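# Pack two boxes with three parts and a lid each

## Task

Fill two boxes. Each box must hold exactly one ball bearing, one guide carriage and one round knob, and must carry a lid that sits flat and is not upside down. Each finished box must stand on the table with all of it inside the taped bay.

## Robot and tools

Robot: two six-joint arms, left_arm and right_arm, each with a Robotiq 2F-85 two-finger gripper and a wrist camera. Calibrated bases in the scene frame: left_arm at (+0.095, +0.586, 0) m, right_arm at (+0.086, -0.583, 0) m, both nearly unrotated. Joint speed caps: 2.09 rad/s (shoulder pan, shoulder lift), 2.62 (elbow), 3.14 (wrist 1-3).

Frames: the scene frame has its origin at table-top height, halfway between the nominal bases, +z up, +x out over the table, left_arm toward +y (image sides need not match). Fixed cameras and the table use the scene frame. Each arm reports its gripper pose, velocities and wrist camera pose in its own base frame. Motion offsets are along the current Hand target's own axes. Gripper axes: +z points along the fingers, the fingers open and close along y, and a camera block juts about 10 cm toward +x. end_effector_position is the spot between the pads when shut; fingertips reach about 19 mm past it closed, 6 mm open.

The row (used by execute_actions and move): 18 numbers in [-1, 1], always all 18 even if one arm idles. Order: left dx, dy, dz, rx, ry, rz, gripper position, force_limit, speed; then the same nine for the right arm. The six pose numbers are an offset, not a pose, measured from that arm's Hand target as it stood when the action or move began; 1.0 equals 0.6 m or 180 degrees; rx, ry, rz form a single rotation vector. Sending the same offset again moves the arm further. Six zeros re-request the current Hand target (useful to stop a push or to close a gap the gripper settled short of).

execute_actions(actions, cameras): actions is a list of actions; each action is a list of 1 to 15 rows, one row per 1/30 s control step; if fewer than 15, the last row is held until the 0.5 s action ends. Within one action every row counts from the action's starting pose. An empty list just reports state and images. cameras picks images by name (omitted, null or ["all"] = all; [] = none).

move(target, speed, blend, blocking, cameras): target is one 18-number row or a list of up to 15 rows, every row an offset from the same starting Hand targets. Paths are straight, finish together, take at least 0.5 s and are cut at 10 s. speed is path top speed in m/s, 0.002 to 3.2 (default 0.25), turning allowed at twice that in rad/s; one value or one per target. blend (m) rounds corners in a list. blocking=false returns after about 0.5 s while the move continues. Gripper numbers of the first target are sent at once; those of later targets only once everything rests there. No obstacle avoidance. The result adds a "move:" line: done (at rest within 3 mm and 2 degrees), off_target, moving, held, fault, plus limits=paced (pose clipped) or limits=held (steps withheld, e.g. by the clearance check).

wait(seconds 0-10) lets the scene run holding last commands. stop brakes a running move (fingers continue). zoom_image(camera, region [x0, y0, x1, y1] in pixels, at most 504x504) enlarges part of a camera's newest image. read_manual gives only licence texts. finished_scene(scene 1 or 2) ends the scene irreversibly; call it only when the boxes are done.

Gripper numbers: position +1 = fully open (85 mm), about -0.8 = pads touching, -1 = close until blocked. speed: -1 about 20 mm/s, 0 about 85, +1 about 150. force_limit with speed sets grip force (roughly 30 N per pad at -1 slow, 100 N at +1 slow; a fast close from well open gives 120-245 N). All start at +1. A 0 is a real command, so to leave a gripper alone resend its previous three numbers. New force_limit or speed only applies after position changes by 0.01 or more; to loosen, open first. Result fields: object_status 0 moving, 1 blocked while opening, 2 blocked while closing (a grip), 3 reached the commanded position or fully shut; position_measured in counts (3 open, 78 = 60 mm, 130 = 40 mm, 180 = 20 mm, 230 shut).

Other result lines: Hand target (last commanded pose after clipping; next offsets start here), Tool commands, joint positions and torques (whole drive output, positive toward larger joint angle, noisy), Joint velocities ("within noise" when still, then velocities are omitted), step readings of position in execute_actions results, MOTOR HOT at 70 °C. Orientation commands are clipped to 32 degrees from the measured orientation each step, so big turns need several steps.

Cameras: cam_high, cam_low, cam_work, cam_left_wrist, cam_right_wrist, each 896x504.

Avoid: objects falling or being left off the table; dropping parts or releasing them while moving; fast impacts and pushing past a firm contact (arms are stiff); squeezing hard on a part still resting on something; contact between the two arms, including closing a gripper on the other's fingers. Torque limits (N m): 306, 306, 139, 52, 52, 52 from shoulder pan to wrist 3; a net force near 150 N (plus or minus 25) also triggers a 10 s fault stop, after which you release a gripped fixed object before moving. Heat at 85 °C brakes the arm 30-60 s, so do not hold loads or push unreachable poses for long. Keep paths away from an arm's own base and its wrist off the first joint's axis, which can flip the shoulder posture.

Each tool is called after "Emit:" as a command line: name --argument value for each argument, lists and objects as JSON in quotes; but a table of rows of numbers goes row by row, as --pt "numbers of a row", without its own name.

## Session

Emit:
execute_actions --actions '[]'

Scene clock: 0.00 s.
left_arm: end_effector_position=(+0.5248, -0.6085, +0.1729) position_measured=3 object_status=3 end_effector_quat_wxyz=(+0.018, +0.711, +0.702, -0.021) | right_arm: end_effector_position=(+0.3607, +0.4956, +0.2674) position_measured=3 object_status=3 end_effector_quat_wxyz=(-0.067, +0.674, +0.332, +0.656)
Joint positions: left_arm=[2.07 -1.255 1.878 -2.24 -1.6 0.511] | right_arm=[3.865 -1.15 2.615 -4.475 -1.733 2.807]
Joint velocities: within noise
Joint torques (N m): no reading
Hand target: left_arm +0.5248, -0.6085, +0.1729; +0.018, +0.711, +0.702, -0.021 | right_arm +0.3607, +0.4956, +0.2674; -0.067, +0.674, +0.332, +0.656
Tool commands: left_gripper/position=+1.0 left_gripper/force_limit=+1.0 left_gripper/speed=+1.0 right_gripper/position=+1.0 right_gripper/force_limit=+1.0 right_gripper/speed=+1.0

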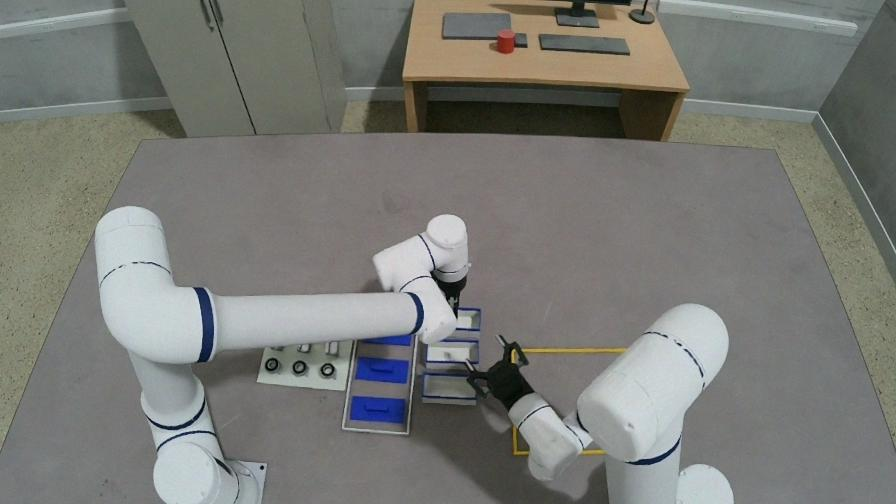

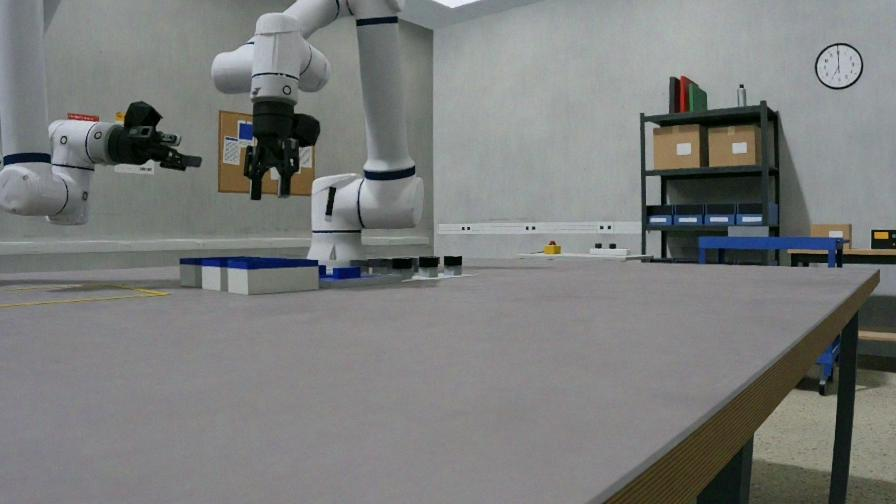

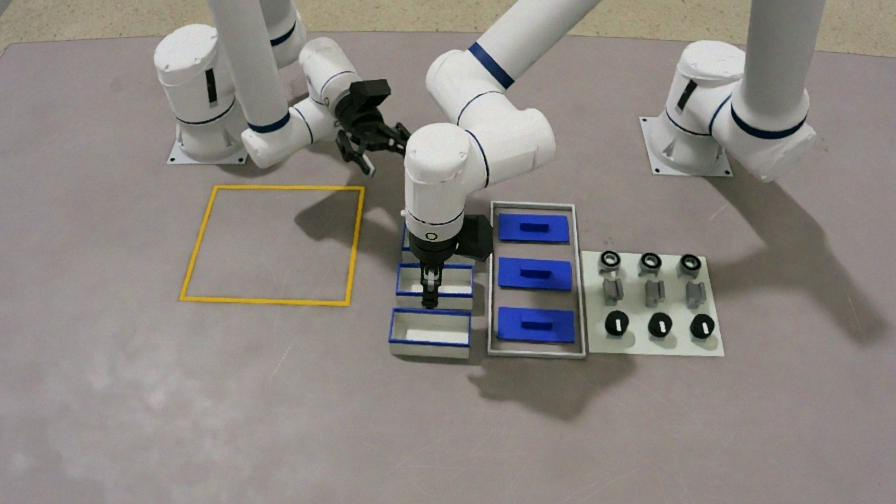

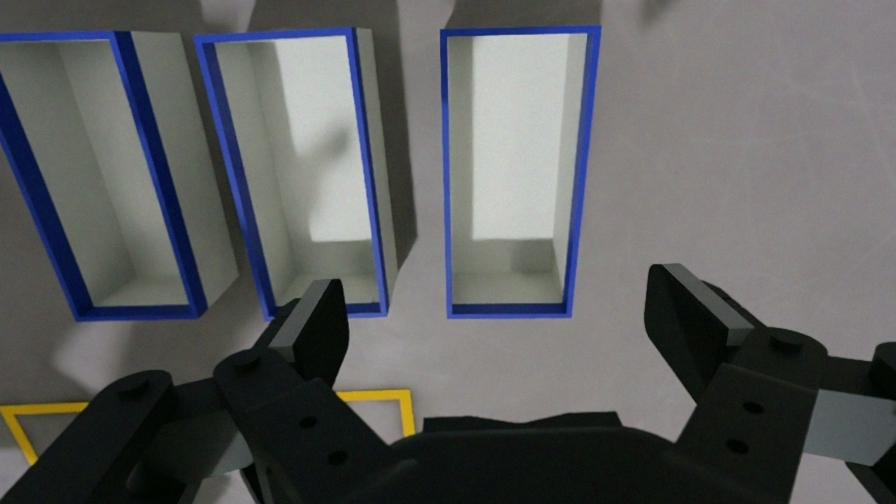

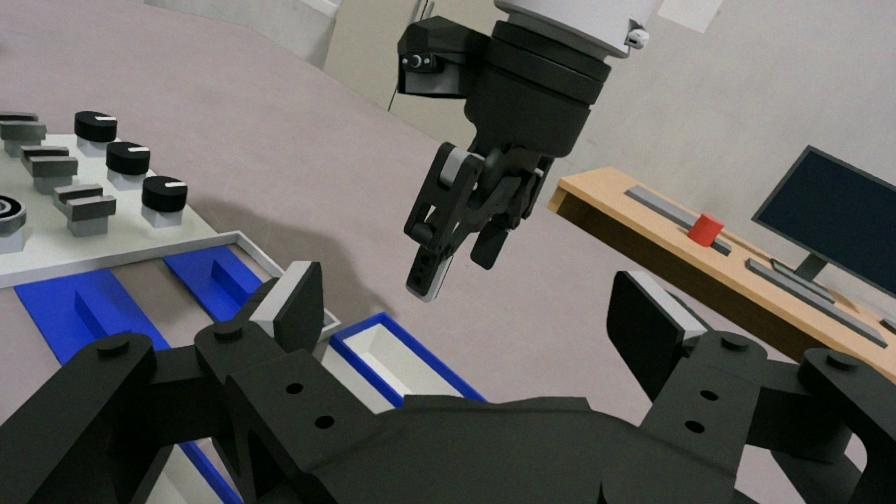

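Emit:
move --target '[0.505, -0.296, -0.405, -0.0014, 0.0175, -0.004, 1, 1, 1, 0.0488, 0.4118, -0.254, 0.294, -0.3609, -0.1707, 1, 1, 1]' --speed 0.4

Scene clock: 158.57 s.
left_arm: end_effector_position=(+0.3519, -0.2904, +0.3993) position_measured=3 object_status=3 end_effector_quat_wxyz=(+0.000, +0.707, +0.707, +0.000) | right_arm: end_effector_position=(+0.3627, +0.2358, +0.3999) position_measured=3 object_status=3 end_effector_quat_wxyz=(+0.000, +0.707, +0.707, +0.000)
Joint positions: left_arm=[2.052 -2.015 2.141 -1.697 -1.57 0.481] | right_arm=[3.295 -2.065 2.165 -1.671 -1.571 1.724]
Joint velocities: within noise
Joint torques (N m): left_arm=[-24.02 -43.24 -63.81 -0.63 2.17 -4.17] | right_arm=[4.67 4.46 -75.56 -1.13 -0.55 -2.44]
Hand target: left_arm +0.3519, -0.2903, +0.3993; +0.000, +0.707, +0.707, +0.000 | right_arm +0.3627, +0.2357, +0.4000; +0.000, +0.707, +0.707, +0.000
Off the commanded pose: left_arm 0.000 m, 0 deg | right_arm 0.000 m, 0 deg.
move: done

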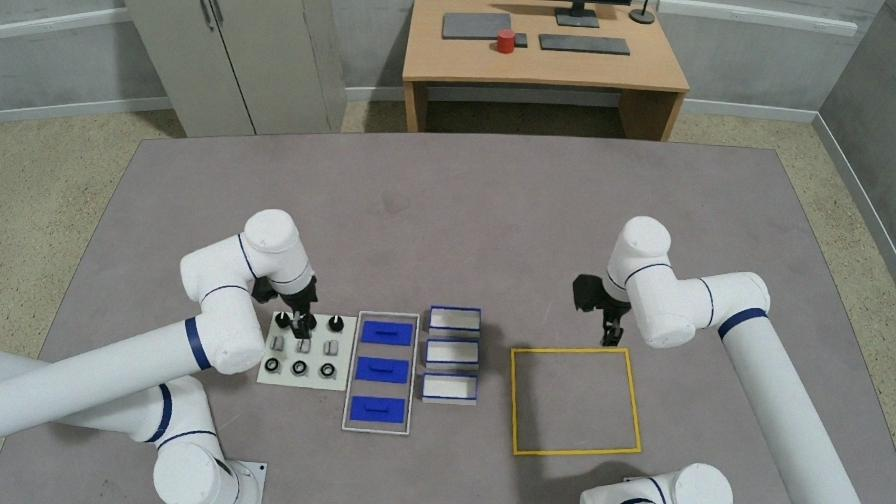

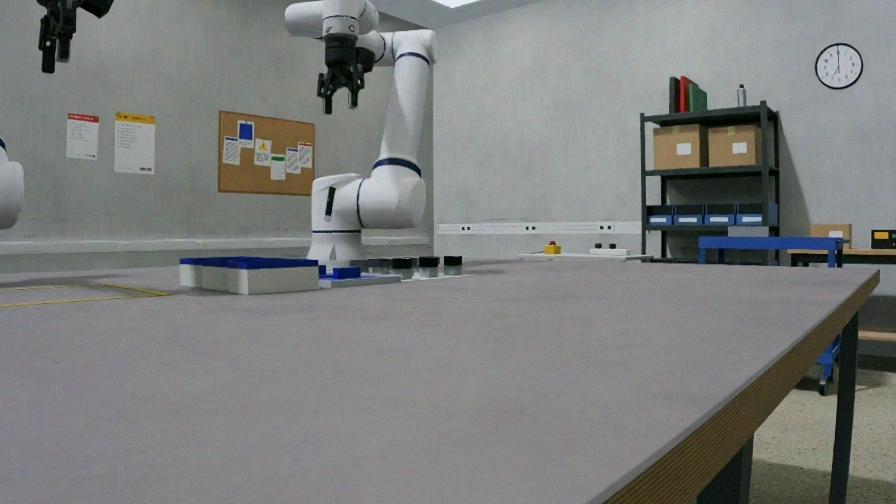

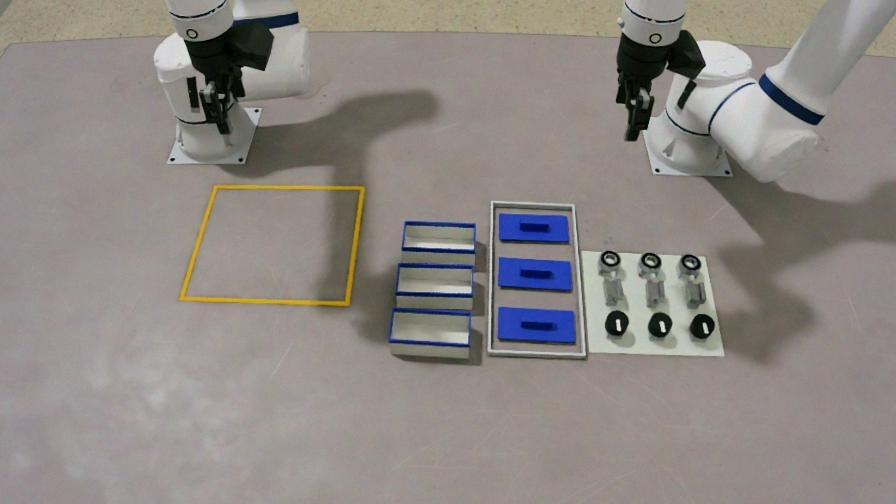

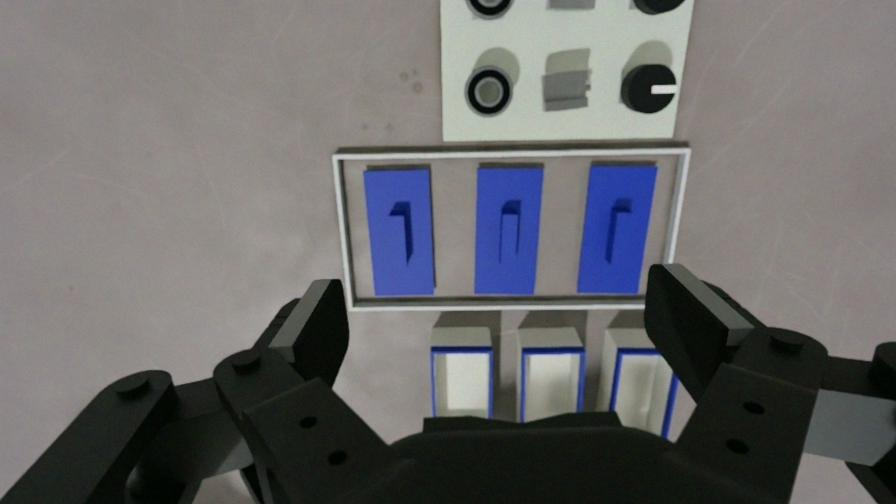

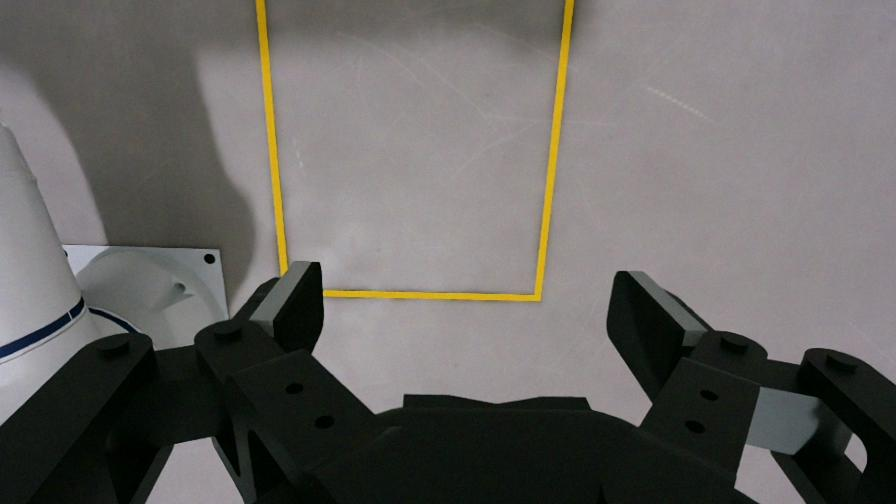

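Emit:
zoom_image --camera "cam_work" --region '[380, 190, 740, 370]'

Emit:
zoom_image --camera "cam_left_wrist" --region '[320, 0, 720, 225]'

Emit:
zoom_image --camera "cam_low" --region '[160, 230, 520, 310]'

Scaled by 1.400 from the camera's 896x504 image, which has a finer 1280x720 frame.

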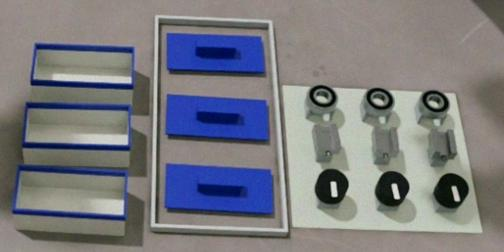

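Scaled by 1.260 from the camera's 896x504 image, which has a finer 1280x720 frame.

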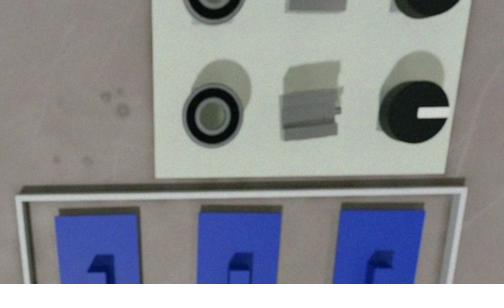

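Scaled by 1.400 from the camera's 896x504 image, which has a finer 1280x720 frame.

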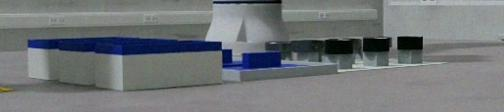

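Emit:
move --target '[0.301, 0.0368, 0.2988, 0, 0, 0, 1, 1, 1, 0, 0, 0, 0, 0, 0, 1, 1, 1]' --speed 0.3 --cameras '["cam_left_wrist", "cam_work"]'

Emit:
zoom_image --camera "cam_left_wrist" --region '[220, 0, 724, 360]'

Scene clock: 206.73 s.
left_arm: end_effector_position=(+0.3741, -0.1098, +0.2201) position_measured=3 object_status=3 end_effector_quat_wxyz=(+0.000, +0.707, +0.707, +0.000) | right_arm: end_effector_position=(+0.3627, +0.2357, +0.4000) position_measured=3 object_status=3 end_effector_quat_wxyz=(+0.000, +0.707, +0.707, +0.000)
Joint positions: left_arm=[2.383 -2.063 2.491 -2 -1.57 0.812] | right_arm=[3.295 -2.065 2.165 -1.671 -1.571 1.724]
Joint velocities: within noise
Joint torques (N m): left_arm=[13.4 14.35 -44.89 -7.74 -3.24 5.18] | right_arm=[4.08 5.28 -65.24 -1.91 -0.49 -2.32]
Hand target: left_arm +0.3741, -0.1097, +0.2200; +0.000, +0.707, +0.707, +0.000 | right_arm +0.3627, +0.2357, +0.4000; +0.000, +0.707, +0.707, +0.000
Off the commanded pose: left_arm 0.000 m, 0 deg | right_arm 0.000 m, 0 deg.
move: done
Images, in order (width x height): cam_work 896x504, cam_left_wrist 896x504.

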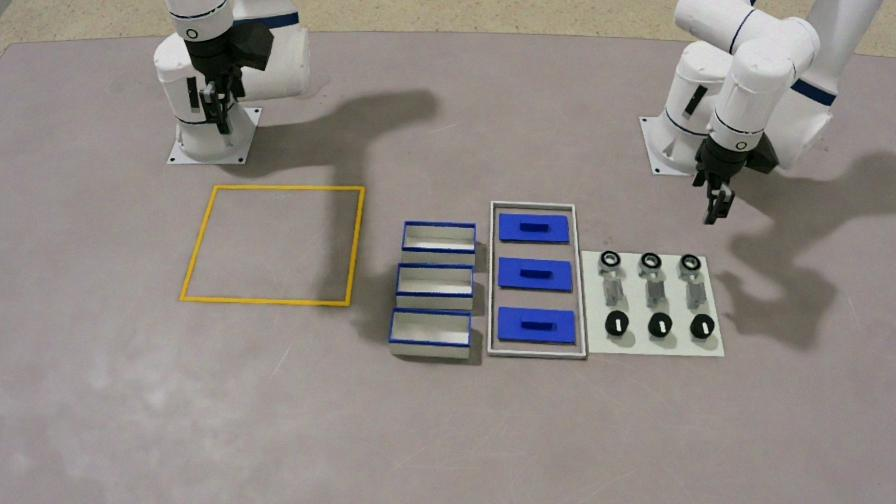

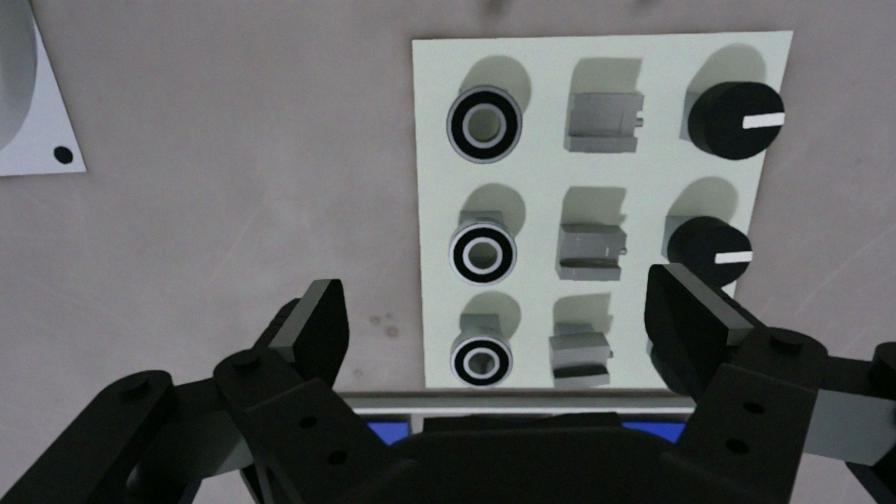

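Scaled by 1.000.

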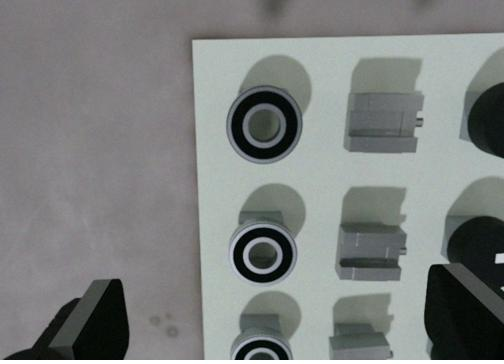

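Emit:
move --target '[0, 0, 0.16667, 0, 0, 0, 1, 1, 1, 0, 0, 0, 0, 0, 0, 1, 1, 1]' --speed 0.3 --cameras '["cam_left_wrist"]'

Emit:
zoom_image --camera "cam_left_wrist" --region '[320, 0, 824, 320]'

Scene clock: 251.50 s.
left_arm: end_effector_position=(+0.3742, -0.1097, +0.1201) position_measured=3 object_status=3 end_effector_quat_wxyz=(+0.000, +0.707, +0.707, +0.000) | right_arm: end_effector_position=(+0.3627, +0.2357, +0.4000) position_measured=3 object_status=3 end_effector_quat_wxyz=(+0.000, +0.707, +0.707, +0.000)
Joint positions: left_arm=[2.383 -1.902 2.623 -2.292 -1.57 0.813] | right_arm=[3.295 -2.065 2.165 -1.671 -1.571 1.724]
Joint velocities: within noise
Joint torques (N m): left_arm=[13.65 3.44 -36.18 -7.84 -3.01 5.01] | right_arm=[2.61 5.66 -60.81 -1.53 -0.78 -2.35]
Hand target: left_arm +0.3742, -0.1097, +0.1200; +0.000, +0.707, +0.707, +0.000 | right_arm +0.3627, +0.2357, +0.4000; +0.000, +0.707, +0.707, +0.000
Off the commanded pose: left_arm 0.000 m, 0 deg | right_arm 0.000 m, 0 deg.
move: done
Images, in order (width x height): cam_left_wrist 896x504.

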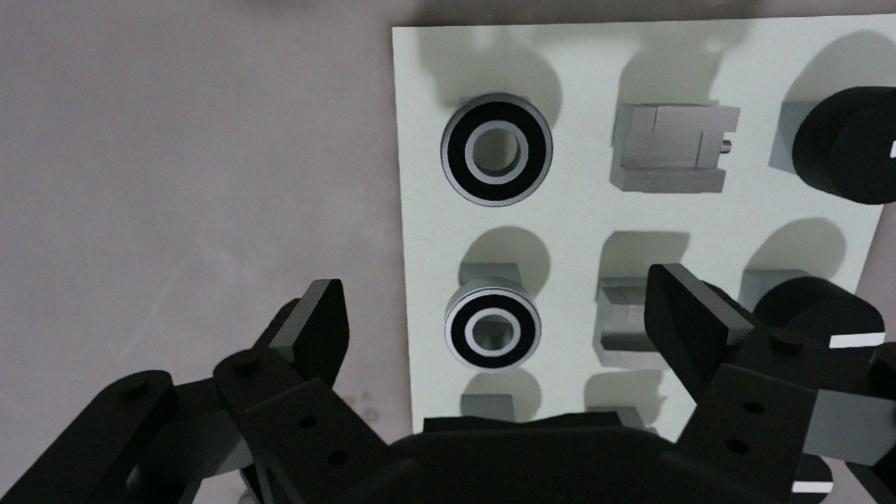

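Scaled by 1.000.

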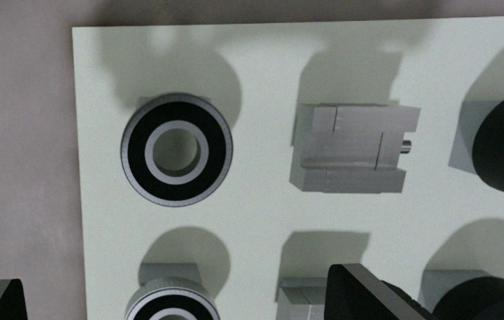

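Emit:
zoom_image --camera "cam_left_wrist" --region '[230, 240, 430, 400]'

Emit:
zoom_image --camera "cam_left_wrist" --region '[600, 240, 800, 400]'

Scaled by 2.520 from the camera's 896x504 image, which has a finer 1280x720 frame.

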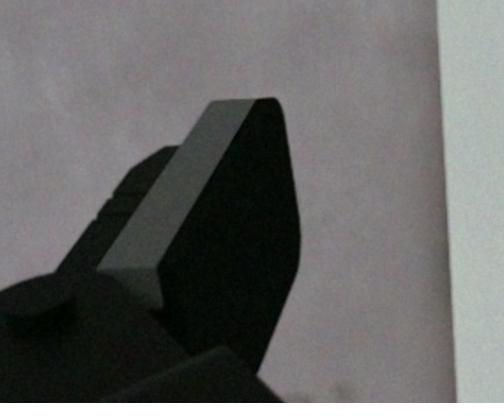

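Scaled by 2.520 from the camera's 896x504 image, which has a finer 1280x720 frame.

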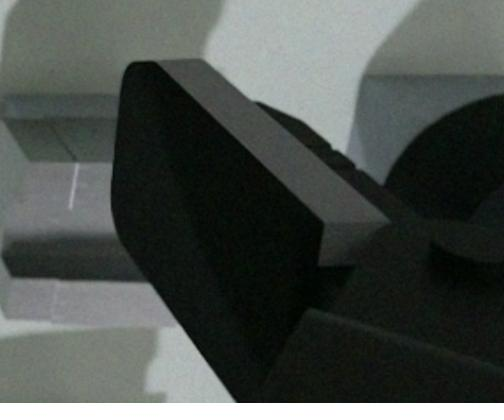

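Emit:
move --target '[0, -0.1, 0, 0, 0, 0, -0.8, -1, 1, 0, 0, 0, 0, 0, 0, 1, 1, 1]' --speed 0.3 --cameras '["cam_left_wrist"]'

Emit:
zoom_image --camera "cam_left_wrist" --region '[400, 240, 620, 420]'

Scene clock: 430.17 s.
left_arm: end_effector_position=(+0.3143, -0.1097, +0.1199) position_measured=229 object_status=3 end_effector_quat_wxyz=(+0.000, +0.707, +0.707, +0.000) | right_arm: end_effector_position=(+0.3627, +0.2357, +0.4000) position_measured=3 object_status=3 end_effector_quat_wxyz=(+0.000, +0.707, +0.707, +0.000)
Joint positions: left_arm=[2.243 -2.083 2.703 -2.191 -1.57 0.672] | right_arm=[3.295 -2.065 2.165 -1.671 -1.571 1.724]
Joint velocities: within noise
Joint torques (N m): left_arm=[-25.56 -26.37 -40.16 -1 1.87 -3.94] | right_arm=[2.81 0.85 -57.57 -1.67 -0.79 -2.01]
Hand target: left_arm +0.3142, -0.1097, +0.1200; +0.000, +0.707, +0.707, +0.000 | right_arm +0.3627, +0.2357, +0.4000; +0.000, +0.707, +0.707, +0.000
Off the commanded pose: left_arm 0.000 m, 0 deg | right_arm 0.000 m, 0 deg.
move: done
Images, in order (width x height): cam_left_wrist 896x504.

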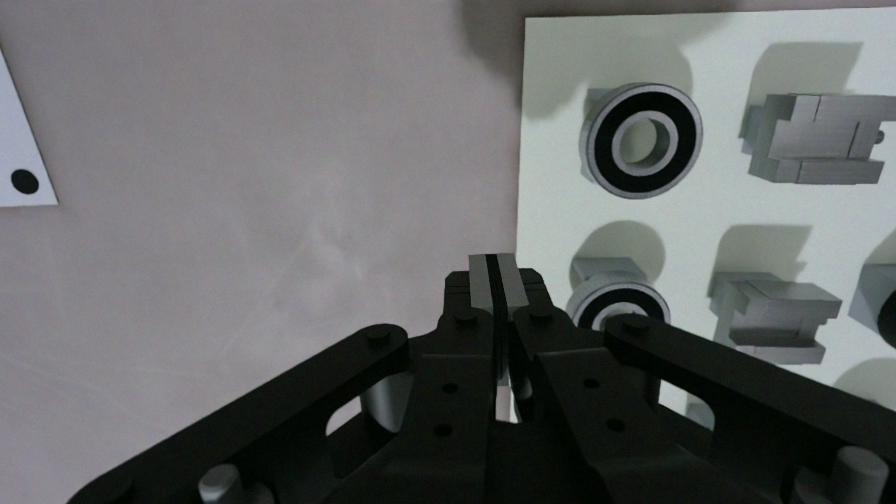

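Scaled by 2.291 from the camera's 896x504 image, which has a finer 1280x720 frame.

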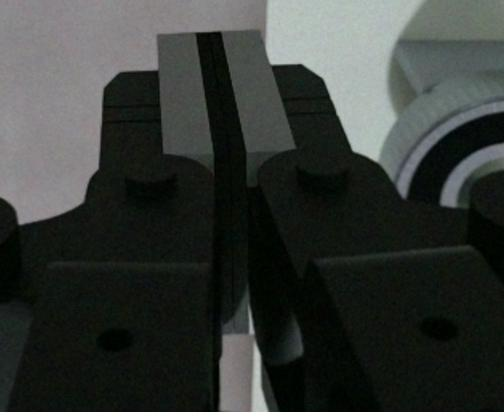

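Emit:
move --target '[-0.6348, 0.2265, -0.2167, 0, 0, 0, -0.8, -1, 1, 0, 0, 0, 0, 0, 0, 1, 1, 1]' --speed 0.4 --cameras '["cam_left_wrist", "cam_low"]'

Emit:
zoom_image --camera "cam_left_wrist" --region '[200, 0, 704, 400]'

Scene clock: 536.50 s.
left_arm: end_effector_position=(+0.4499, -0.4904, +0.2502) position_measured=229 object_status=3 end_effector_quat_wxyz=(+0.000, +0.707, +0.707, +0.000) | right_arm: end_effector_position=(+0.3627, +0.2357, +0.4000) position_measured=3 object_status=3 end_effector_quat_wxyz=(+0.000, +0.707, +0.707, +0.000)
Joint positions: left_arm=[2.043 -1.53 2.042 -2.083 -1.57 0.472] | right_arm=[3.295 -2.065 2.165 -1.671 -1.571 1.724]
Joint velocities: within noise
Joint torques (N m): left_arm=[-23.5 -48.1 -56.36 -0.48 -2.75 -3.9] | right_arm=[5.47 0.28 -53.99 -1.34 -0.36 -1.39]
Hand target: left_arm +0.4500, -0.4906, +0.2502; +0.000, +0.707, +0.707, +0.000 | right_arm +0.3627, +0.2357, +0.4000; +0.000, +0.707, +0.707, +0.000
Off the commanded pose: left_arm 0.000 m, 0 deg | right_arm 0.000 m, 0 deg.
move: done
Images, in order (width x height): cam_low 896x504, cam_left_wrist 896x504.

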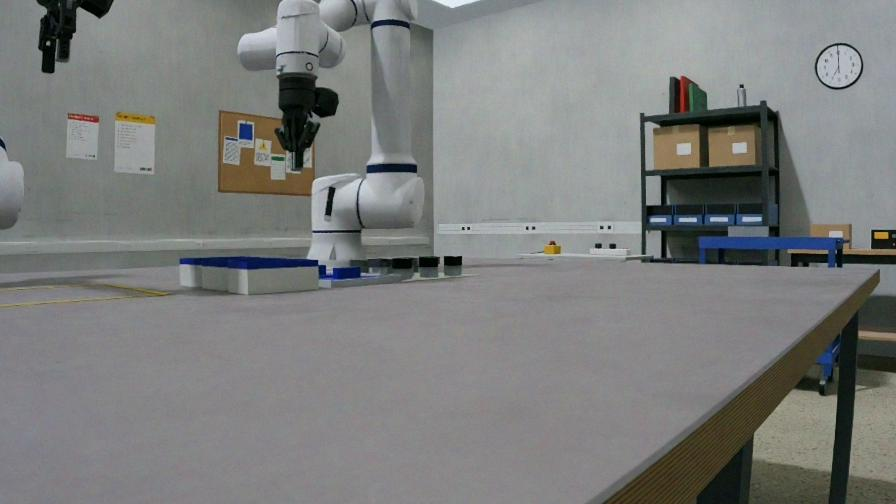

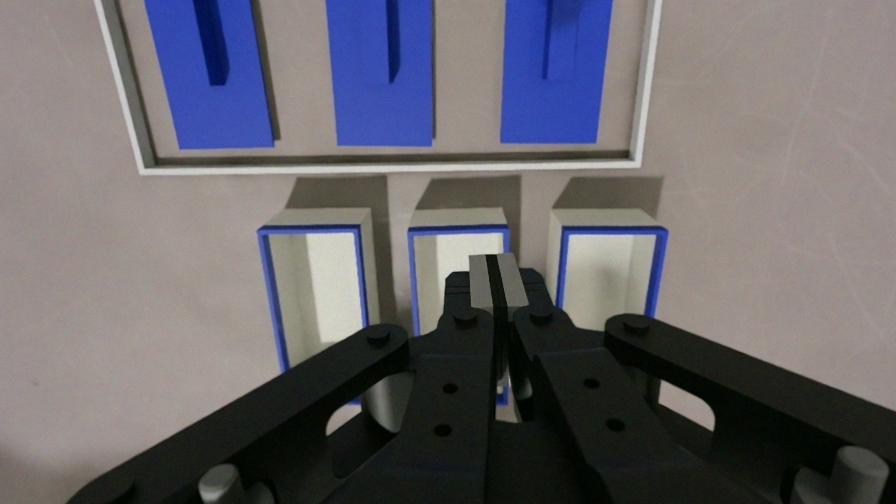

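Scaled by 1.000.

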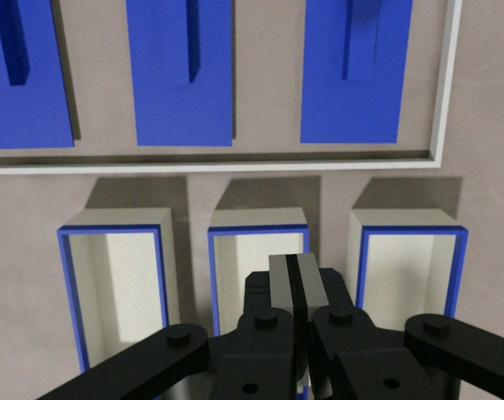

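Emit:
zoom_image --camera "cam_left_wrist" --region '[540, 195, 690, 335]'

Emit:
zoom_image --camera "cam_left_wrist" --region '[250, 195, 400, 335]'

Scaled by 3.360 from the camera's 896x504 image, which has a finer 1280x720 frame.

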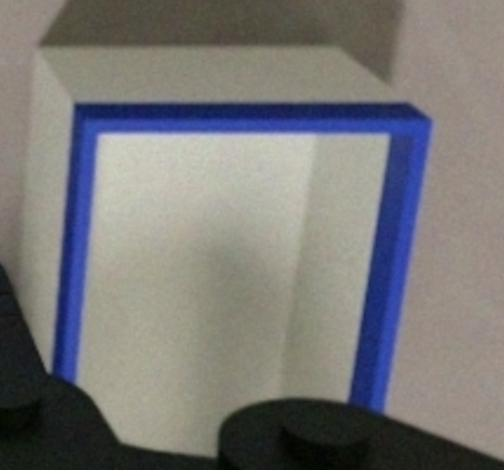

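Scaled by 3.360 from the camera's 896x504 image, which has a finer 1280x720 frame.

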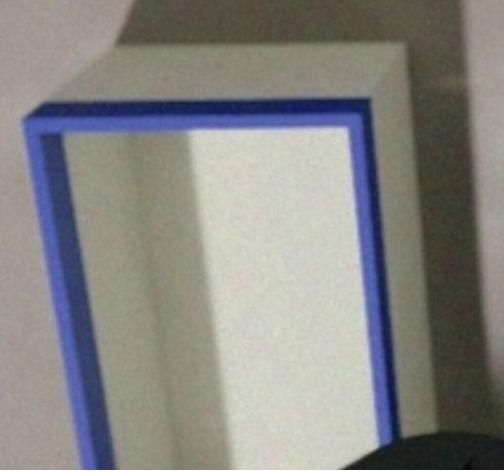

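Emit:
zoom_image --camera "cam_low" --region '[170, 240, 330, 305]'

Emit:
zoom_image --camera "cam_low" --region '[320, 240, 480, 305]'

Emit:
zoom_image --camera "cam_work" --region '[570, 240, 740, 365]'

Scaled by 3.150 from the camera's 896x504 image, which has a finer 1280x720 frame.

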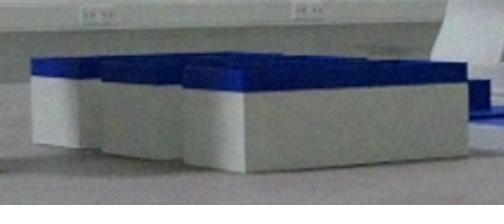

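Scaled by 3.150 from the camera's 896x504 image, which has a finer 1280x720 frame.

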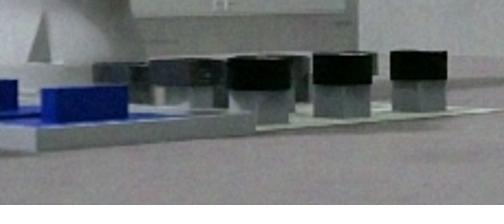

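This scene's latest camera images include none from cam_work. They are from: cam_low, cam_left_wrist. cam_work's image comes with the result of a call that names it in "cameras".

Emit:
move --target '[0.0362, -0.283, 0.15, 0, 0.4444, 0, -0.8, -1, 1, -0.1667, 0, 0, 0, 0, 0, 1, 1, 1]' --speed 0.4 --cameras '["cam_left_wrist", "cam_work"]'

Emit:
zoom_image --camera "cam_left_wrist" --region '[500, 150, 800, 330]'

Scene clock: 803.60 s.
left_arm: end_effector_position=(+0.2804, -0.4689, +0.1601) position_measured=229 object_status=3 end_effector_quat_wxyz=(-0.454, +0.542, +0.542, +0.455) | right_arm: end_effector_position=(+0.3627, +0.1357, +0.4000) position_measured=3 object_status=3 end_effector_quat_wxyz=(+0.000, +0.707, +0.707, +0.000)
Joint positions: left_arm=[1.706 -1.001 1.743 -0.92 -1.437 0.023] | right_arm=[3.024 -2.165 2.209 -1.615 -1.571 1.453]
Joint velocities: within noise
Joint torques (N m): left_arm=[-21.2 -90.11 -42.48 4.51 -3.08 -3.66] | right_arm=[-12.1 -13.04 -52.97 -1.2 3.77 -2.18]
Hand target: left_arm +0.2803, -0.4689, +0.1600; -0.454, +0.542, +0.542, +0.455 | right_arm +0.3627, +0.1357, +0.4000; +0.000, +0.707, +0.707, +0.000
Off the commanded pose: left_arm 0.000 m, 0 deg | right_arm 0.000 m, 0 deg.
move: done
Images, in order (width x height): cam_work 896x504, cam_left_wrist 896x504.

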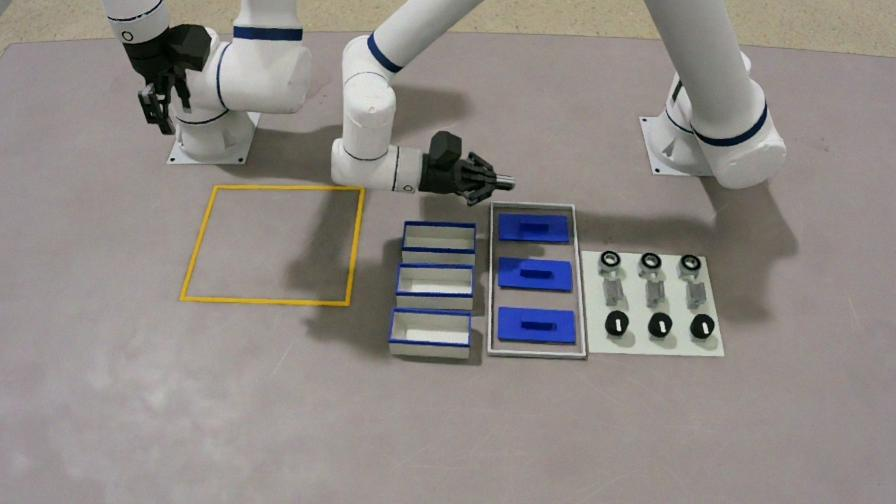

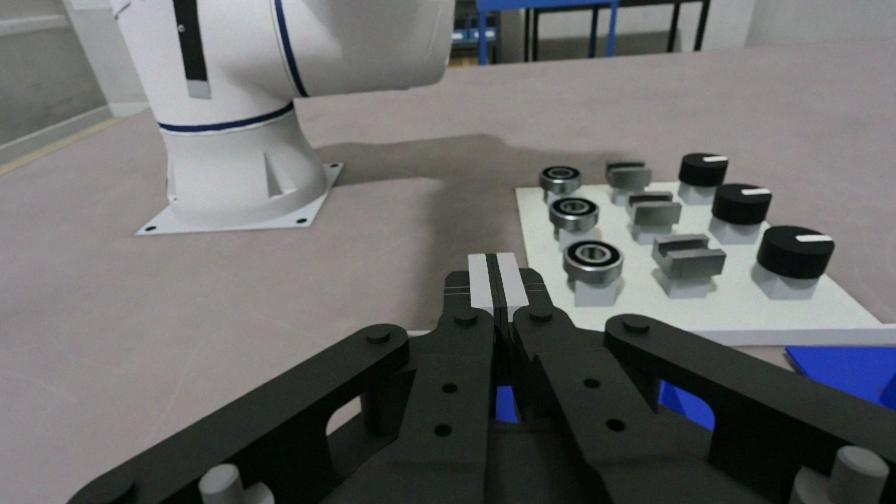

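Scaled by 1.680 from the camera's 896x504 image, which has a finer 1280x720 frame.

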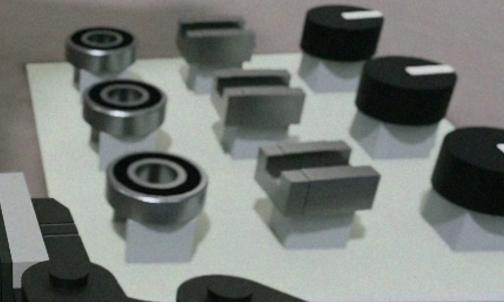

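Emit:
zoom_image --camera "cam_left_wrist" --region '[550, 220, 750, 310]'

Emit:
zoom_image --camera "cam_left_wrist" --region '[680, 210, 860, 310]'

Scaled by 2.520 from the camera's 896x504 image, which has a finer 1280x720 frame.

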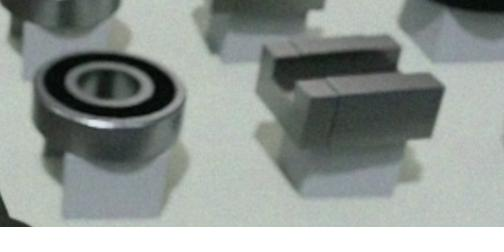

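Scaled by 2.800 from the camera's 896x504 image, which has a finer 1280x720 frame.

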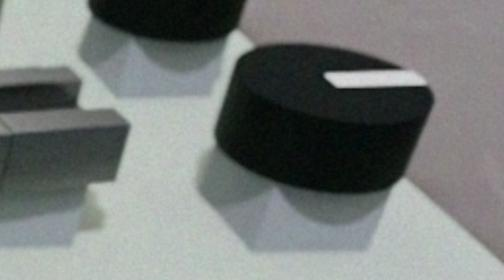

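Emit:
move --target '[0.001, 0.157, 0.3912, 0.3437, -0.3437, -0.4095, 0.363, -0.6, 0, 0, 0, 0, 0, 0, 0, 1, 1, 1]' --speed 0.4 --cameras '["cam_left_wrist", "cam_work"]'

Emit:
zoom_image --camera "cam_left_wrist" --region '[250, 100, 750, 400]'

Scene clock: 993.97 s.
left_arm: end_effector_position=(+0.3745, -0.2377, +0.1199) position_measured=83 object_status=3 end_effector_quat_wxyz=(+0.000, +0.000, +1.000, +0.000) | right_arm: end_effector_position=(+0.3627, +0.1357, +0.4000) position_measured=3 object_status=3 end_effector_quat_wxyz=(+0.000, +0.707, +0.707, +0.000)
Joint positions: left_arm=[2.164 -1.768 2.541 -2.344 -1.57 -0.977] | right_arm=[3.024 -2.165 2.209 -1.615 -1.571 1.452]
Joint velocities: within noise
Joint torques (N m): left_arm=[13.26 -56.31 -35.09 -7.78 1.75 -3.96] | right_arm=[-15.23 -12.9 -68.3 -2 3.23 -2.52]
Hand target: left_arm +0.3745, -0.2377, +0.1199; +0.000, +0.000, +1.000, +0.000 | right_arm +0.3627, +0.1357, +0.4000; +0.000, +0.707, +0.707, +0.000
Off the commanded pose: left_arm 0.000 m, 0 deg | right_arm 0.000 m, 0 deg.
move: done
Images, in order (width x height): cam_work 896x504, cam_left_wrist 896x504.

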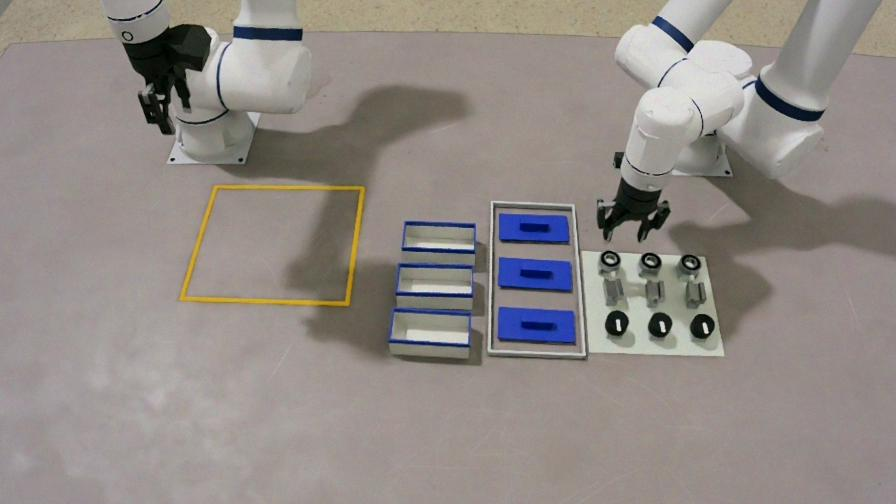

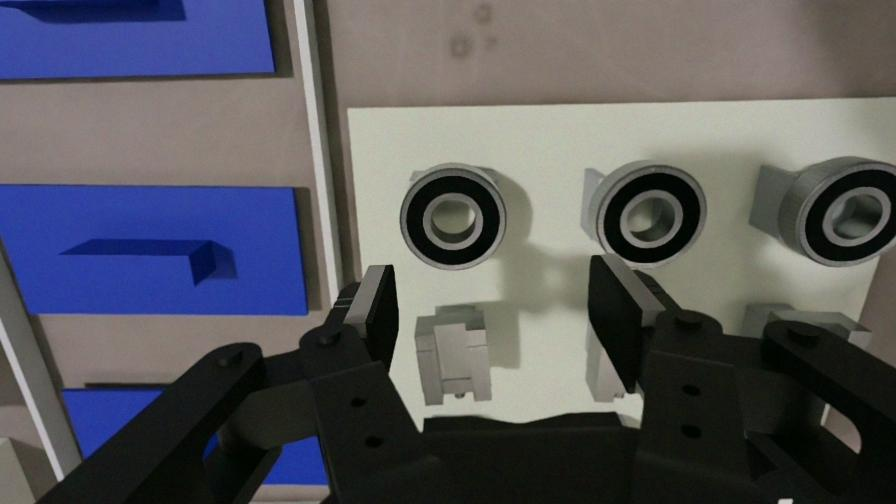

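Scaled by 1.008 from the camera's 896x504 image, which has a finer 1280x720 frame.

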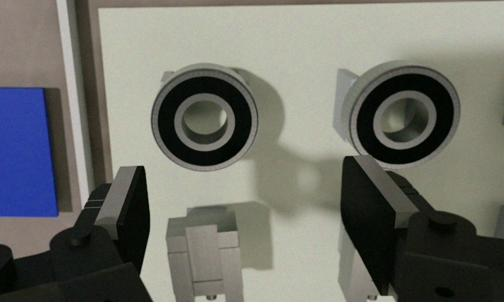

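Emit:
move --target '[0.005, -0.0212, 0.0833, 0, 0, 0, 0.363, -0.6, 0, 0, 0, 0, 0, 0, 0, 1, 1, 1]' --speed 0.15 --cameras '["cam_left_wrist", "cam_low"]'

Emit:
zoom_image --camera "cam_left_wrist" --region '[330, 180, 730, 420]'

Emit:
zoom_image --camera "cam_low" --region '[320, 180, 480, 305]'

Scene clock: 1037.40 s.
left_arm: end_effector_position=(+0.3716, -0.2504, +0.0700) position_measured=83 object_status=3 end_effector_quat_wxyz=(+0.000, +0.000, +1.000, +0.000) | right_arm: end_effector_position=(+0.3627, +0.1357, +0.4000) position_measured=3 object_status=3 end_effector_quat_wxyz=(+0.000, +0.707, +0.707, +0.000)
Joint positions: left_arm=[2.141 -1.647 2.58 -2.504 -1.57 -1] | right_arm=[3.024 -2.165 2.209 -1.615 -1.571 1.452]
Joint velocities: within noise
Joint torques (N m): left_arm=[-24.08 -13.77 -27.62 -7.53 1.63 -3.96] | right_arm=[-11.64 -11.38 -73.7 -2.39 3.37 -2.07]
Hand target: left_arm +0.3716, -0.2504, +0.0699; +0.000, +0.000, +1.000, +0.000 | right_arm +0.3627, +0.1357, +0.4000; +0.000, +0.707, +0.707, +0.000
Off the commanded pose: left_arm 0.000 m, 0 deg | right_arm 0.000 m, 0 deg.
move: done
Images, in order (width x height): cam_low 896x504, cam_left_wrist 896x504.

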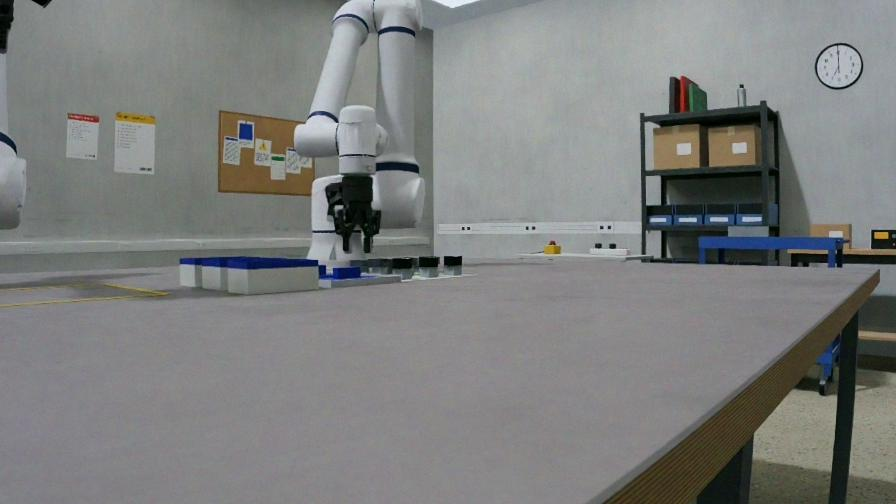

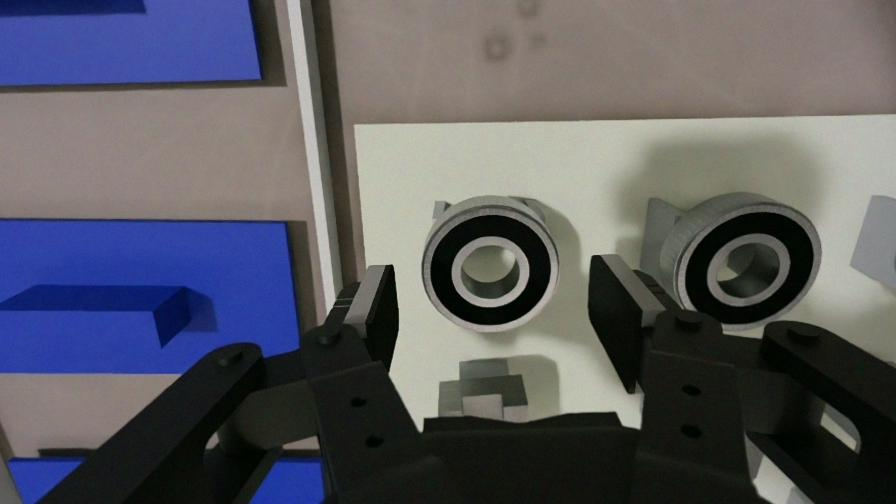

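Scaled by 1.260 from the camera's 896x504 image, which has a finer 1280x720 frame.

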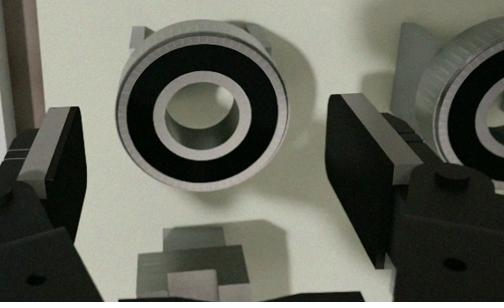

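Scaled by 3.150 from the camera's 896x504 image, which has a finer 1280x720 frame.

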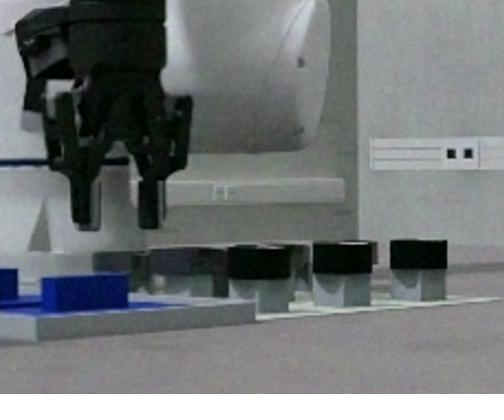

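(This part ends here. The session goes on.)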